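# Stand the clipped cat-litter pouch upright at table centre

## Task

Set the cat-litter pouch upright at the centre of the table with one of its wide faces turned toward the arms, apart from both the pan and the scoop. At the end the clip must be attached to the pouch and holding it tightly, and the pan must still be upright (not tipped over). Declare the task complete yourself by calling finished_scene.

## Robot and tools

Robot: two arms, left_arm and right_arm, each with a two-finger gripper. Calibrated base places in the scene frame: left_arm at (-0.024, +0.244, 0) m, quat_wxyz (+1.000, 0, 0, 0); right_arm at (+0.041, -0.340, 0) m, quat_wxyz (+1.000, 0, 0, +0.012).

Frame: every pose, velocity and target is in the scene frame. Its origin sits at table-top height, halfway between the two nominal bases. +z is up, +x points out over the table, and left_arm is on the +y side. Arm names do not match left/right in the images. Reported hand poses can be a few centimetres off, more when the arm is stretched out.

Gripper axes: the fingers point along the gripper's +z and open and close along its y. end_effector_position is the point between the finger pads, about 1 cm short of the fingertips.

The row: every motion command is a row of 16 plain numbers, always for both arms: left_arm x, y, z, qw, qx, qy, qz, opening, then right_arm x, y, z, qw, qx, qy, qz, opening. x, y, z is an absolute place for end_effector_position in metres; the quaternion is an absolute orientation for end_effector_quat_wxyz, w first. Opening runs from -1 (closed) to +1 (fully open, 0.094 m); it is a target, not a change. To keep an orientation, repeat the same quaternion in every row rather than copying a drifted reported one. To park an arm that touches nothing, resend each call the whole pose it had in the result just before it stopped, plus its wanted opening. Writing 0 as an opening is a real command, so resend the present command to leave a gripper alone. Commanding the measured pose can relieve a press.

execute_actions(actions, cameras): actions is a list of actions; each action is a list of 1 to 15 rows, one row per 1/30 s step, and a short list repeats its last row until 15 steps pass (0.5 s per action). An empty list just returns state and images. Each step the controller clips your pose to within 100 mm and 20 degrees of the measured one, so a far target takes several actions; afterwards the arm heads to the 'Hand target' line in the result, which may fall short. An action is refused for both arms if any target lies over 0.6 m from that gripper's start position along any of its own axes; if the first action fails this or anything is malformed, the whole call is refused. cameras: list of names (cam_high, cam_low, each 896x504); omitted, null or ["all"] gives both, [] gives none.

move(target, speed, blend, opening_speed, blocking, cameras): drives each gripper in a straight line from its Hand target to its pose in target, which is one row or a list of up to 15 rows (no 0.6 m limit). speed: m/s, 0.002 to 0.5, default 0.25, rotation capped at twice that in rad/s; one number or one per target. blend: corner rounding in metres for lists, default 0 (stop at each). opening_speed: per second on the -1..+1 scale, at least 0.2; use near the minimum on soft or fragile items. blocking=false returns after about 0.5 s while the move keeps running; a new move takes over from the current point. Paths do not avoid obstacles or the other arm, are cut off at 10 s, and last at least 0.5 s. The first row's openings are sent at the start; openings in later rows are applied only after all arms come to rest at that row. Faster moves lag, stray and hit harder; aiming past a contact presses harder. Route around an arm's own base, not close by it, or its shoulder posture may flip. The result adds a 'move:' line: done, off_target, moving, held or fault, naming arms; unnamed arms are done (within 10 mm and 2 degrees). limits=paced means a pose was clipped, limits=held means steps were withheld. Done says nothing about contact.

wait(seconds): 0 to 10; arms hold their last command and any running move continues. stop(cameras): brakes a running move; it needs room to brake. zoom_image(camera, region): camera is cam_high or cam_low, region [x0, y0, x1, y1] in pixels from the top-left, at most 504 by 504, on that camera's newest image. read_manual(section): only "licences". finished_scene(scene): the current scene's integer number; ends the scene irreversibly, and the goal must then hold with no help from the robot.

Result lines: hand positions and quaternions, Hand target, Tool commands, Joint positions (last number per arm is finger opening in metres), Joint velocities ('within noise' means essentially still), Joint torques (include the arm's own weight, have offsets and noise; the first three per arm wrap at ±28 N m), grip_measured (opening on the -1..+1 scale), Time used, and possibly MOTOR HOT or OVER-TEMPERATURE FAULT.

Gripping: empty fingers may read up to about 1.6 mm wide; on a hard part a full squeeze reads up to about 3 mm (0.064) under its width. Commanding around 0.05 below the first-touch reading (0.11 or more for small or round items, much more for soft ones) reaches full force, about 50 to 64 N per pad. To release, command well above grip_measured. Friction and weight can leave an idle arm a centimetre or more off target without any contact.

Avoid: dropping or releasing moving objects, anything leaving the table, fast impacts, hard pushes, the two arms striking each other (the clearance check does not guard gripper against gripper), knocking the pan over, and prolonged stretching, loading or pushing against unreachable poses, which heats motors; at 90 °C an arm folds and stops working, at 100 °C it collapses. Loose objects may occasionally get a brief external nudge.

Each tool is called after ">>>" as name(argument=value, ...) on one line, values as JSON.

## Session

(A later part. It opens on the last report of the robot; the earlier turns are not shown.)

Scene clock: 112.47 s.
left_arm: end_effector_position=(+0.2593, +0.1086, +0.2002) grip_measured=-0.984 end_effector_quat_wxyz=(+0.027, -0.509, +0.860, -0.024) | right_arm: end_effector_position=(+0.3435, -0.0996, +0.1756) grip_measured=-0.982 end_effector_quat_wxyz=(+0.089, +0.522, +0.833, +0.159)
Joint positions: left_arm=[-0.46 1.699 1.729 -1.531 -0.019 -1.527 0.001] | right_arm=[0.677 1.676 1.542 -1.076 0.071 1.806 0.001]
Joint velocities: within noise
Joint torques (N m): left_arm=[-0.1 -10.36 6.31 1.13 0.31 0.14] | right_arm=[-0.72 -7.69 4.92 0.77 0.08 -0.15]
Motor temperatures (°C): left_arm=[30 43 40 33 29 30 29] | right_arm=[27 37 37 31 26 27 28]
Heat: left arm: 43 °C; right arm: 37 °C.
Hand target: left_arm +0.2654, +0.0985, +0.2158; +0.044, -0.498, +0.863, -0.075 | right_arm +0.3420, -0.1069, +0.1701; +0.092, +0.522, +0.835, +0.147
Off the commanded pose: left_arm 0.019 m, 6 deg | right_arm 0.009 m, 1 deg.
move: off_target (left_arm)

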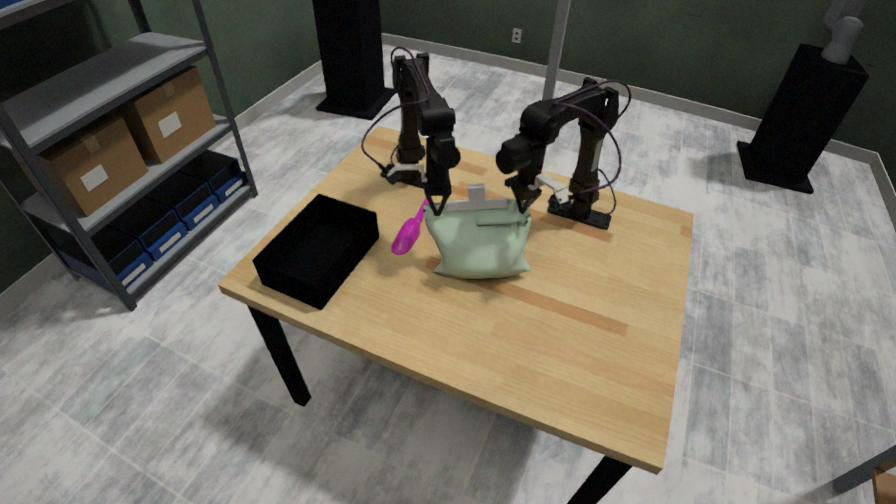

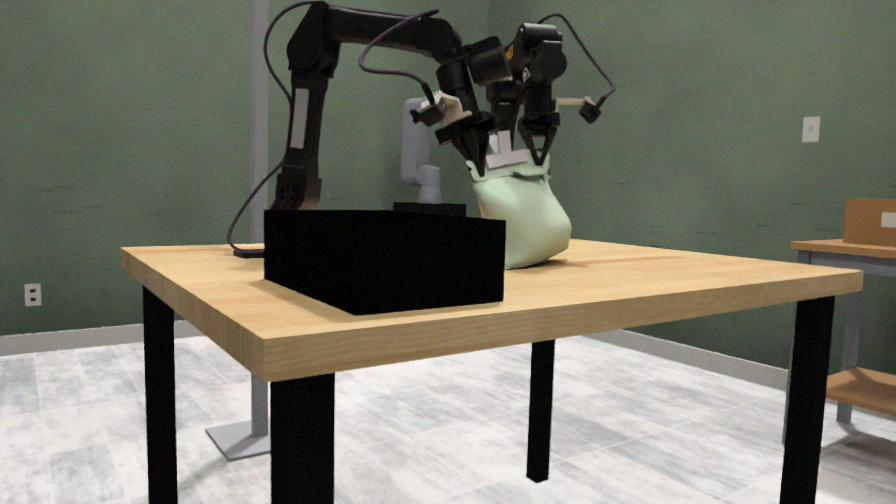

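>>> move(target=[[0.267,0.098,0.25,0.05306,-0.60644,0.79034,-0.06914,-1.0,0.330,-0.108,0.222,0.08973,0.56652,0.80908,0.12814,-1.0],[0.270,0.102,0.25,0.04713,-0.67394,0.73548,-0.05143,-1.0,0.265,-0.118,0.225,0.08036,0.6104,0.78127,0.10286,-1.0]], speed=0.08, blend=0.02)

>>> zoom_image(camera="cam_high", region=[400, 150, 560, 300])

>>> zoom_image(camera="cam_low", region=[420, 90, 640, 290])

Scene clock: 116.43 s.
left_arm: end_effector_position=(+0.2608, +0.1078, +0.2299) grip_measured=-0.984 end_effector_quat_wxyz=(+0.043, -0.672, +0.738, -0.045) | right_arm: end_effector_position=(+0.2693, -0.1169, +0.2114) grip_measured=-0.982 end_effector_quat_wxyz=(+0.063, +0.592, +0.799, +0.081)
Joint positions: left_arm=[-0.478 1.702 1.853 -1.608 -0.05 -1.953 0.001] | right_arm=[0.806 1.624 1.676 -1.448 0.108 2.096 0.001]
Joint velocities: within noise
Joint torques (N m): left_arm=[-0.36 -8.03 10.04 0.86 -0.11 -0.09] | right_arm=[0.83 -10.21 5.57 0.56 0.06 -0.02]
Motor temperatures (°C): left_arm=[30 42 40 33 29 30 29] | right_arm=[27 38 37 31 26 27 28]
Heat: left arm: 42 °C; right arm: 38 °C.
Hand target: left_arm +0.2693, +0.1023, +0.2492; +0.060, -0.671, +0.734, -0.086 | right_arm +0.2653, -0.1184, +0.2247; +0.067, +0.589, +0.798, +0.105
Off the commanded pose: left_arm 0.023 m, 1 deg | right_arm 0.014 m, 4 deg.
joint read past its limit (left arm) — joint 4 (wrist pitch), lower limit.
joint sent to its limit (left arm) — joint 4 (wrist pitch), lower limit. The joint targets are off in orientation, not in position.
joint sent to its limit (right arm) — joint 6 (wrist roll), upper limit. The joint targets are off in orientation, not in position.
move: off_target (left_arm, right_arm)

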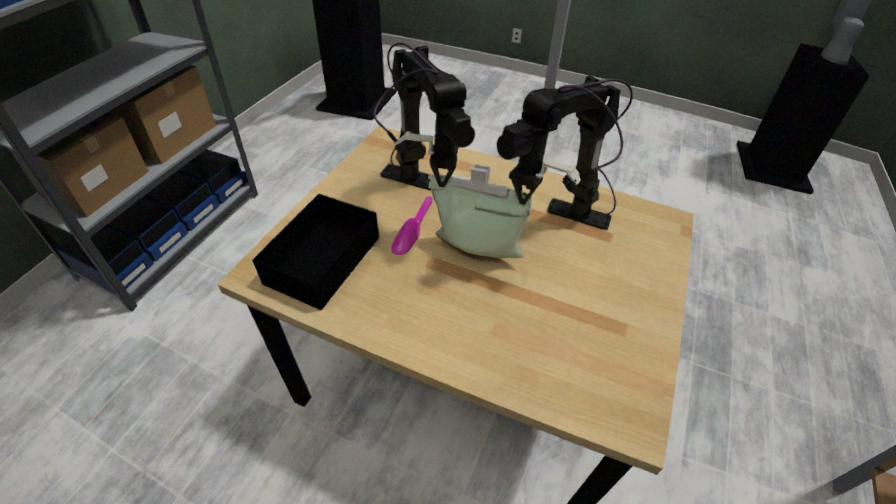

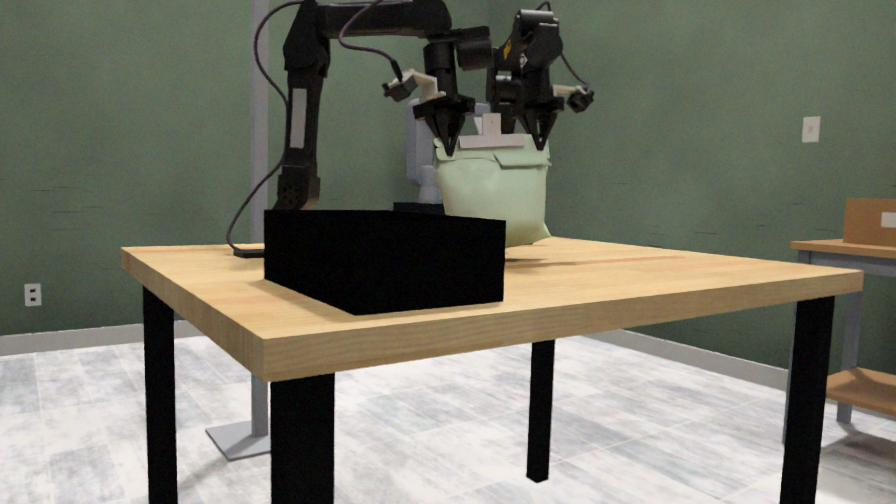

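Scaled by 3.150.

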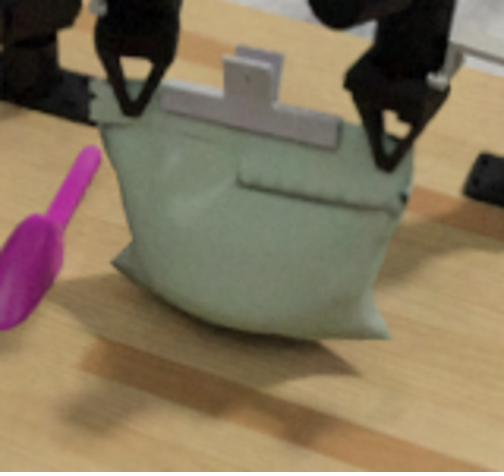

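Scaled by 2.291.

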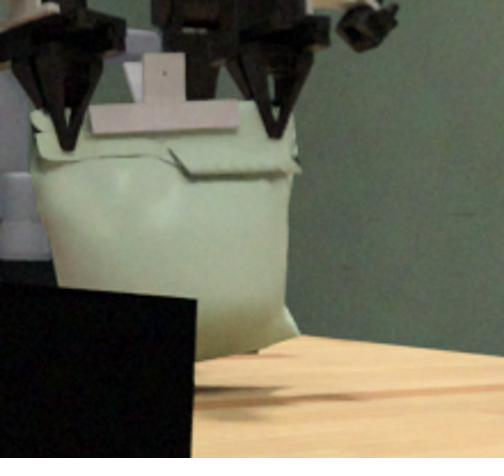

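>>> move(target=[[0.270,0.102,0.213,0.04713,-0.67394,0.73548,-0.05143,-1.0,0.265,-0.118,0.188,0.08036,0.6104,0.78127,0.10286,-1.0]], speed=0.05)

>>> zoom_image(camera="cam_low", region=[420, 90, 640, 290])

Scene clock: 117.77 s.
left_arm: end_effector_position=(+0.2622, +0.1070, +0.2109) grip_measured=-0.984 end_effector_quat_wxyz=(+0.039, -0.673, +0.737, -0.032) | right_arm: end_effector_position=(+0.2672, -0.1160, +0.1834) grip_measured=-0.982 end_effector_quat_wxyz=(+0.058, +0.592, +0.798, +0.095)
Joint positions: left_arm=[-0.478 1.706 1.781 -1.557 -0.051 -1.956 0.001] | right_arm=[0.806 1.57 1.503 -1.301 0.096 2.096 0.001]
Joint velocities: within noise
Joint torques (N m): left_arm=[-0.4 -6.9 6.3 0.95 -0.1 0] | right_arm=[0.58 -8.43 4.79 0.6 0.19 -0.04]
Motor temperatures (°C): left_arm=[30 41 40 33 29 30 29] | right_arm=[27 38 37 31 26 27 28]
Heat: left arm: 41 °C; right arm: 38 °C.
Hand target: left_arm +0.2698, +0.1020, +0.2132; +0.047, -0.674, +0.736, -0.051 | right_arm +0.2654, -0.1183, +0.1879; +0.067, +0.589, +0.798, +0.105
Off the commanded pose: left_arm 0.010 m, 2 deg | right_arm 0.005 m, 4 deg.
joint sent to its limit (right arm) — joint 6 (wrist roll), upper limit. The joint targets are off in orientation, not in position.
move: off_target (right_arm)

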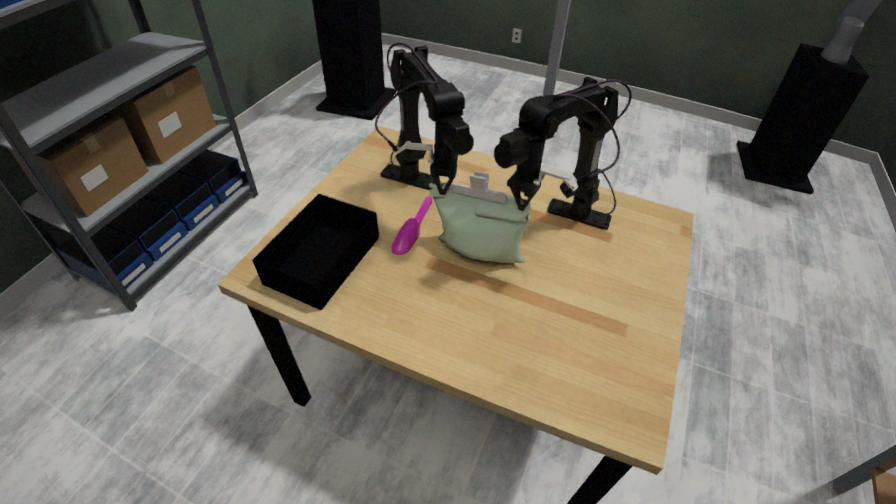

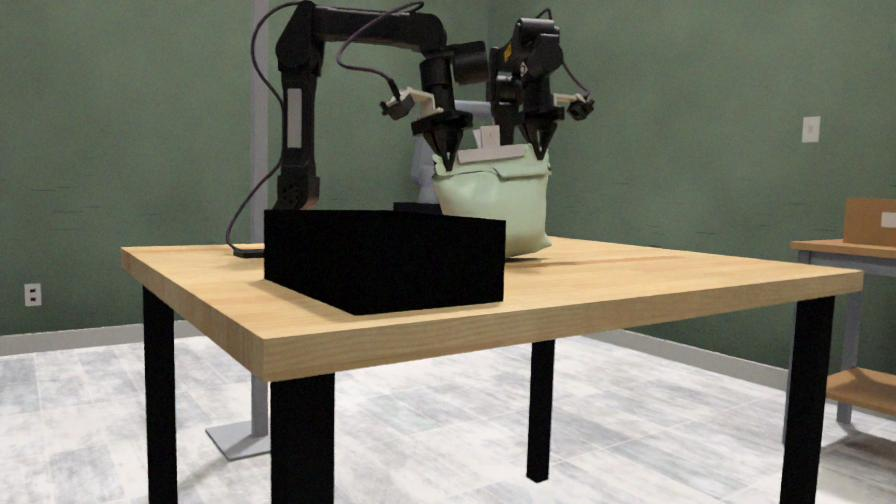

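Scaled by 2.291.

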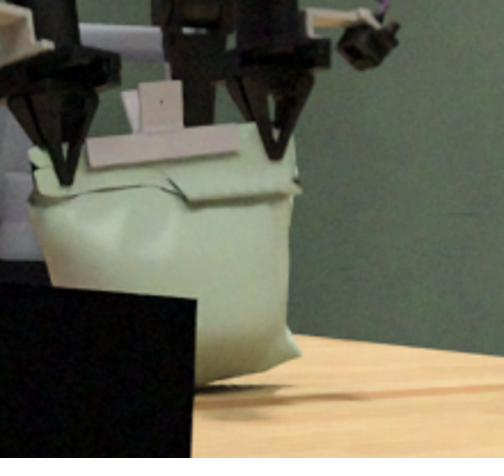

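>>> move(target=[[0.268,0.102,0.183,0.04713,-0.67394,0.73548,-0.05143,-1.0,0.265,-0.118,0.176,0.08036,0.6104,0.78127,0.10286,-1.0]], speed=0.05)

>>> zoom_image(camera="cam_low", region=[420, 90, 640, 290])

>>> zoom_image(camera="cam_high", region=[400, 150, 560, 300])

Scene clock: 119.33 s.
left_arm: end_effector_position=(+0.2665, +0.1094, +0.1840) grip_measured=-0.984 end_effector_quat_wxyz=(-0.052, +0.675, -0.736, +0.034) | right_arm: end_effector_position=(+0.2691, -0.1120, +0.1711) grip_measured=-0.982 end_effector_quat_wxyz=(+0.058, +0.590, +0.799, +0.102)
Joint positions: left_arm=[-0.478 1.678 1.636 -1.43 -0.074 -1.959 0.001] | right_arm=[0.81 1.567 1.447 -1.236 0.095 2.096 0.001]
Joint velocities: within noise
Joint torques (N m): left_arm=[-0.38 -7.36 5.23 0.99 0.21 -0.05] | right_arm=[0.46 -8.81 4.93 0.45 0.22 0]
Motor temperatures (°C): left_arm=[30 41 40 33 29 30 29] | right_arm=[27 38 37 31 26 27 28]
Heat: left arm: 41 °C; right arm: 38 °C.
Hand target: left_arm +0.2679, +0.1020, +0.1832; -0.047, +0.674, -0.736, +0.051 | right_arm +0.2654, -0.1182, +0.1758; +0.067, +0.589, +0.799, +0.105
Off the commanded pose: left_arm 0.008 m, 2 deg | right_arm 0.009 m, 4 deg.
joint sent to its limit (right arm) — joint 6 (wrist roll), upper limit. The joint targets are off in orientation, not in position.
move: off_target (right_arm)

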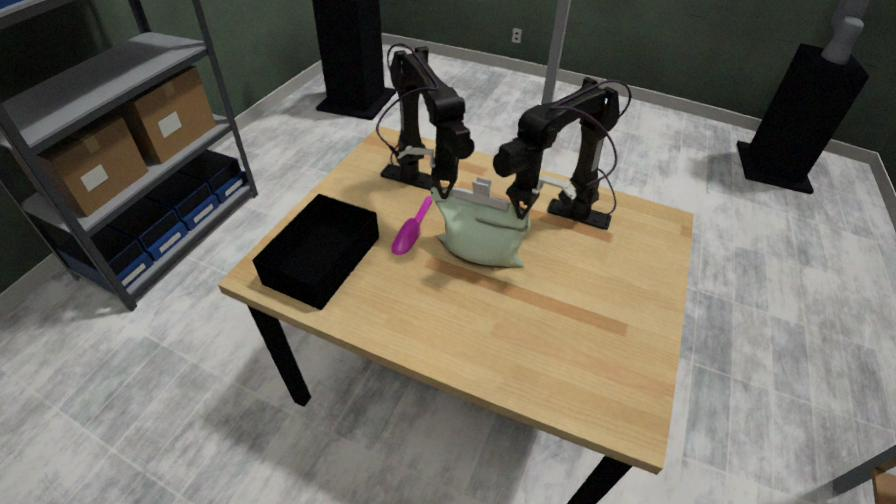

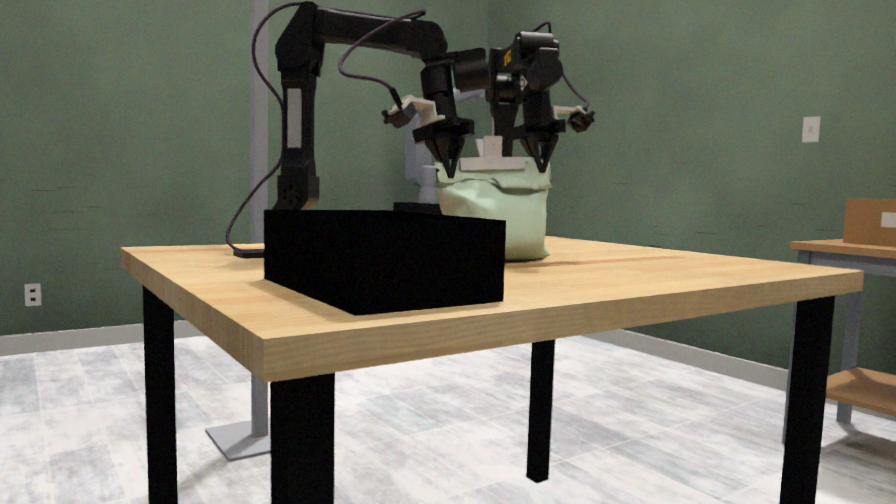

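Scaled by 2.291.

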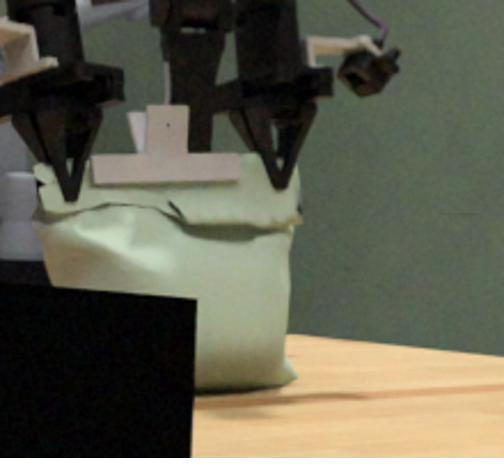

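Scaled by 3.150.

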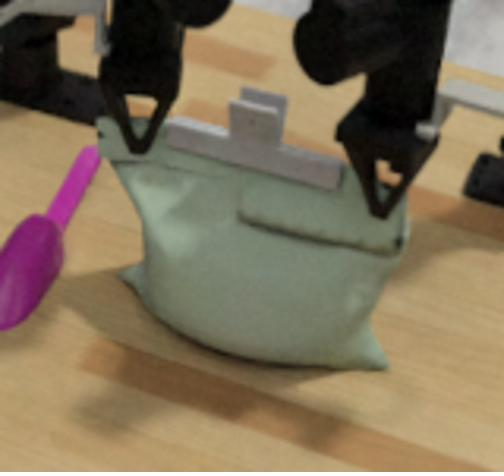

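>>> move(target=[[0.268,0.102,0.178,0.04713,-0.67394,0.73548,-0.05143,-1.0,0.265,-0.118,0.170,0.08036,0.6104,0.78127,0.10286,-1.0],[0.268,0.102,0.178,0.04713,-0.67394,0.73548,-0.05143,0.1,0.265,-0.118,0.170,0.08036,0.6104,0.78127,0.10286,0.1]], speed=0.05, opening_speed=0.6)

>>> zoom_image(camera="cam_low", region=[420, 90, 640, 290])

>>> zoom_image(camera="cam_high", region=[400, 150, 560, 300])

Scene clock: 122.53 s.
left_arm: end_effector_position=(+0.2709, +0.1029, +0.1787) grip_measured=+0.099 end_effector_quat_wxyz=(-0.047, +0.675, -0.734, +0.051) | right_arm: end_effector_position=(+0.2690, -0.1122, +0.1699) grip_measured=+0.098 end_effector_quat_wxyz=(+0.059, +0.590, +0.798, +0.110)
Joint positions: left_arm=[-0.478 1.672 1.606 -1.376 -0.053 -1.962 0.052] | right_arm=[0.81 1.55 1.423 -1.212 0.095 2.096 0.052]
Joint velocities: within noise
Joint torques (N m): left_arm=[-0.57 -7.46 5.33 0.72 -0.05 -0.04] | right_arm=[0.29 -7.73 4.92 0.54 0.22 -0.01]
Motor temperatures (°C): left_arm=[30 40 39 33 29 30 29] | right_arm=[27 39 36 31 26 27 28]
Heat: left arm: 40 °C; right arm: 39 °C.
Hand target: left_arm +0.2680, +0.1020, +0.1781; -0.047, +0.674, -0.736, +0.051 | right_arm +0.2654, -0.1183, +0.1699; +0.067, +0.589, +0.799, +0.105
Off the commanded pose: left_arm 0.003 m, 0 deg | right_arm 0.007 m, 4 deg.
joint sent to its limit (right arm) — joint 6 (wrist roll), upper limit. The joint targets are off in orientation, not in position.
move: off_target (right_arm); target 2's new opening was sent with right_arm's hand 0.008 m and 4 deg from that target

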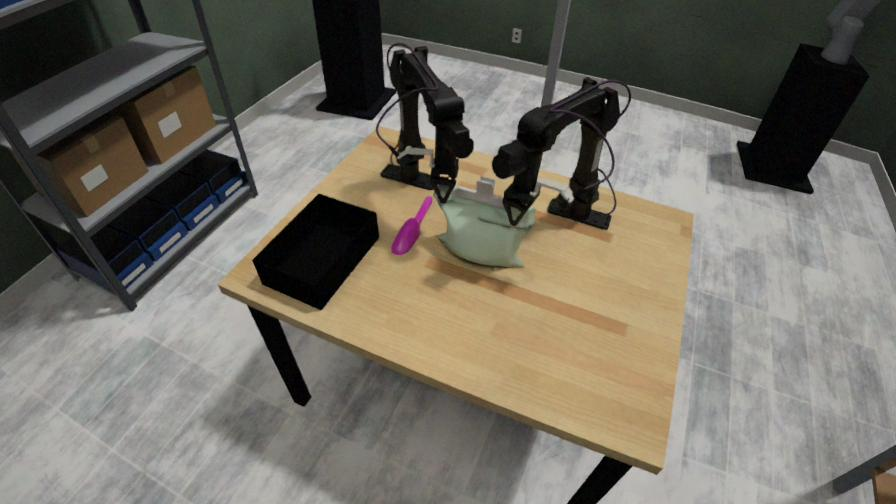

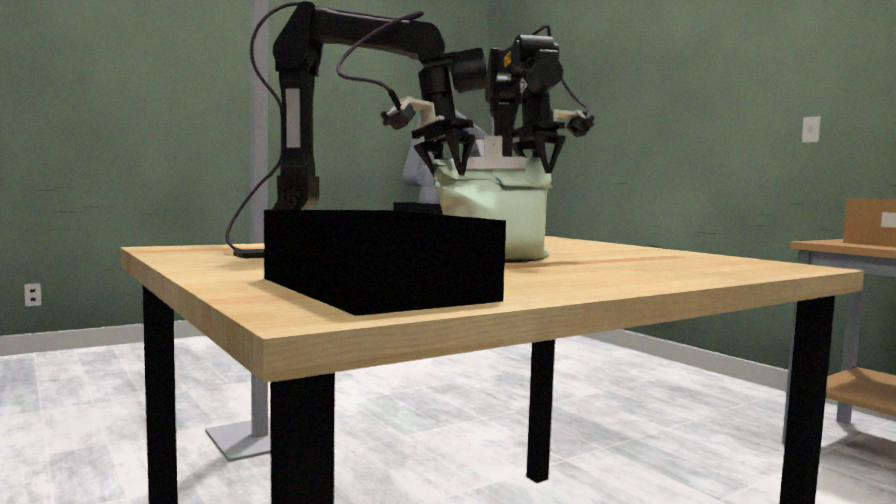

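Scaled by 2.291.

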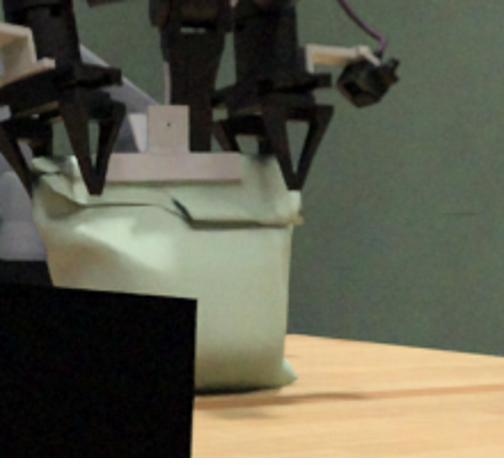

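Scaled by 3.150.

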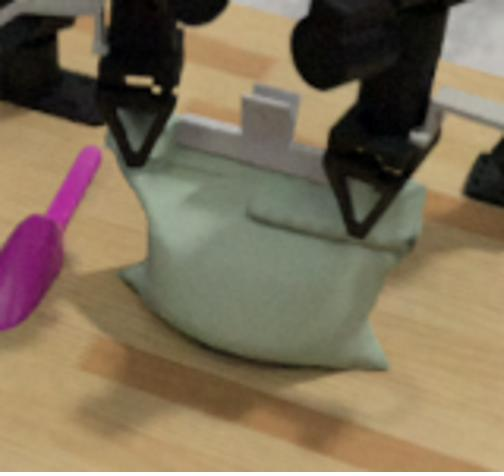

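>>> move(target=[[0.2555,0.103,0.275,0.04713,-0.67394,0.73548,-0.05143,0.2,0.243,-0.124,0.262,0.08036,0.6104,0.78127,0.10286,0.2],[0.18,0.15,0.27,0.04713,-0.67394,0.73548,-0.05143,0.2,0.18,-0.2,0.26,0.08036,0.6104,0.78127,0.10286,0.2]], speed=0.12)

>>> zoom_image(camera="cam_low", region=[420, 90, 640, 290])

>>> zoom_image(camera="cam_high", region=[400, 150, 560, 300])

Scene clock: 125.03 s.
left_arm: end_effector_position=(+0.1843, +0.1460, +0.2726) grip_measured=+0.198 end_effector_quat_wxyz=(+0.081, -0.665, +0.727, -0.148) | right_arm: end_effector_position=(+0.1831, -0.1945, +0.2664) grip_measured=+0.198 end_effector_quat_wxyz=(+0.058, +0.573, +0.796, +0.186)
Joint positions: left_arm=[-0.483 1.251 1.589 -1.573 -0.05 -1.956 0.056] | right_arm=[0.84 1.106 1.462 -1.544 0.084 2.096 0.056]
Joint velocities: within noise
Joint torques (N m): left_arm=[0.54 -2.62 4.75 0.92 -0.06 0.09] | right_arm=[-0.79 -1.28 4.04 0.64 0.03 0.05]
Motor temperatures (°C): left_arm=[30 39 39 33 29 30 29] | right_arm=[27 39 36 31 26 27 28]
Heat: left arm: 39 °C; right arm: 39 °C.
Hand target: left_arm +0.1802, +0.1498, +0.2694; +0.079, -0.665, +0.729, -0.139 | right_arm +0.1805, -0.2000, +0.2597; +0.058, +0.578, +0.797, +0.169
Off the commanded pose: left_arm 0.006 m, 12 deg | right_arm 0.009 m, 11 deg.
joint sent to its limit (left arm) — joint 4 (wrist pitch), lower limit. The joint targets are off in orientation, not in position.
joint sent to its limit (right arm) — joint 4 (wrist pitch), lower limit; joint 6 (wrist roll), upper limit. The joint targets are off in orientation, not in position.
move: off_target (left_arm, right_arm)

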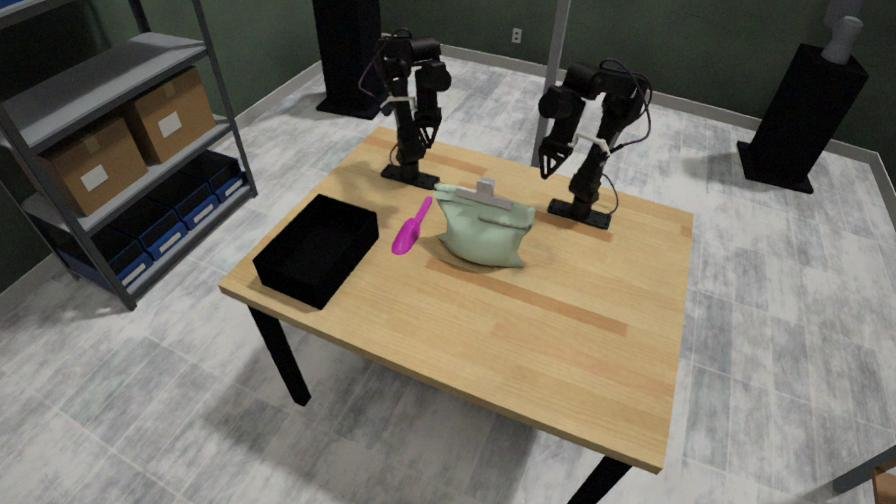

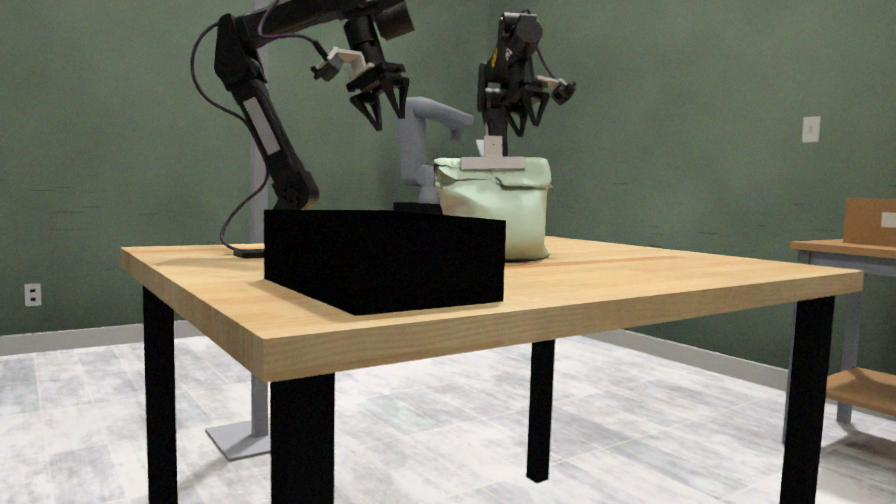

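Scaled by 2.291.

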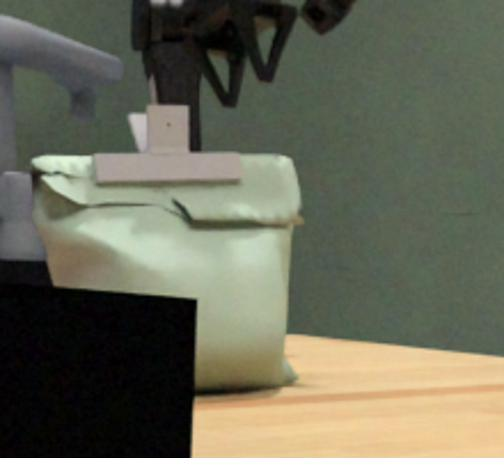

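Scaled by 3.150.

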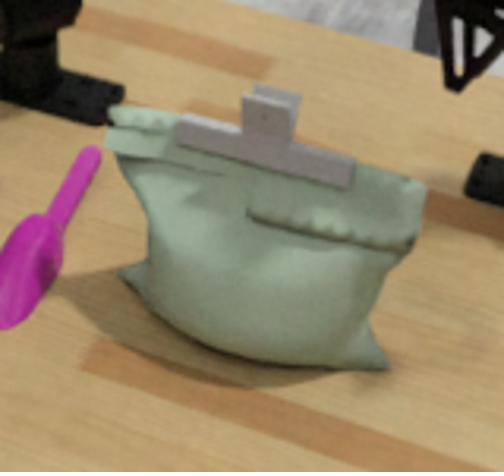

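>>> finished_scene(scene=1)

The scene is finished: the task was done.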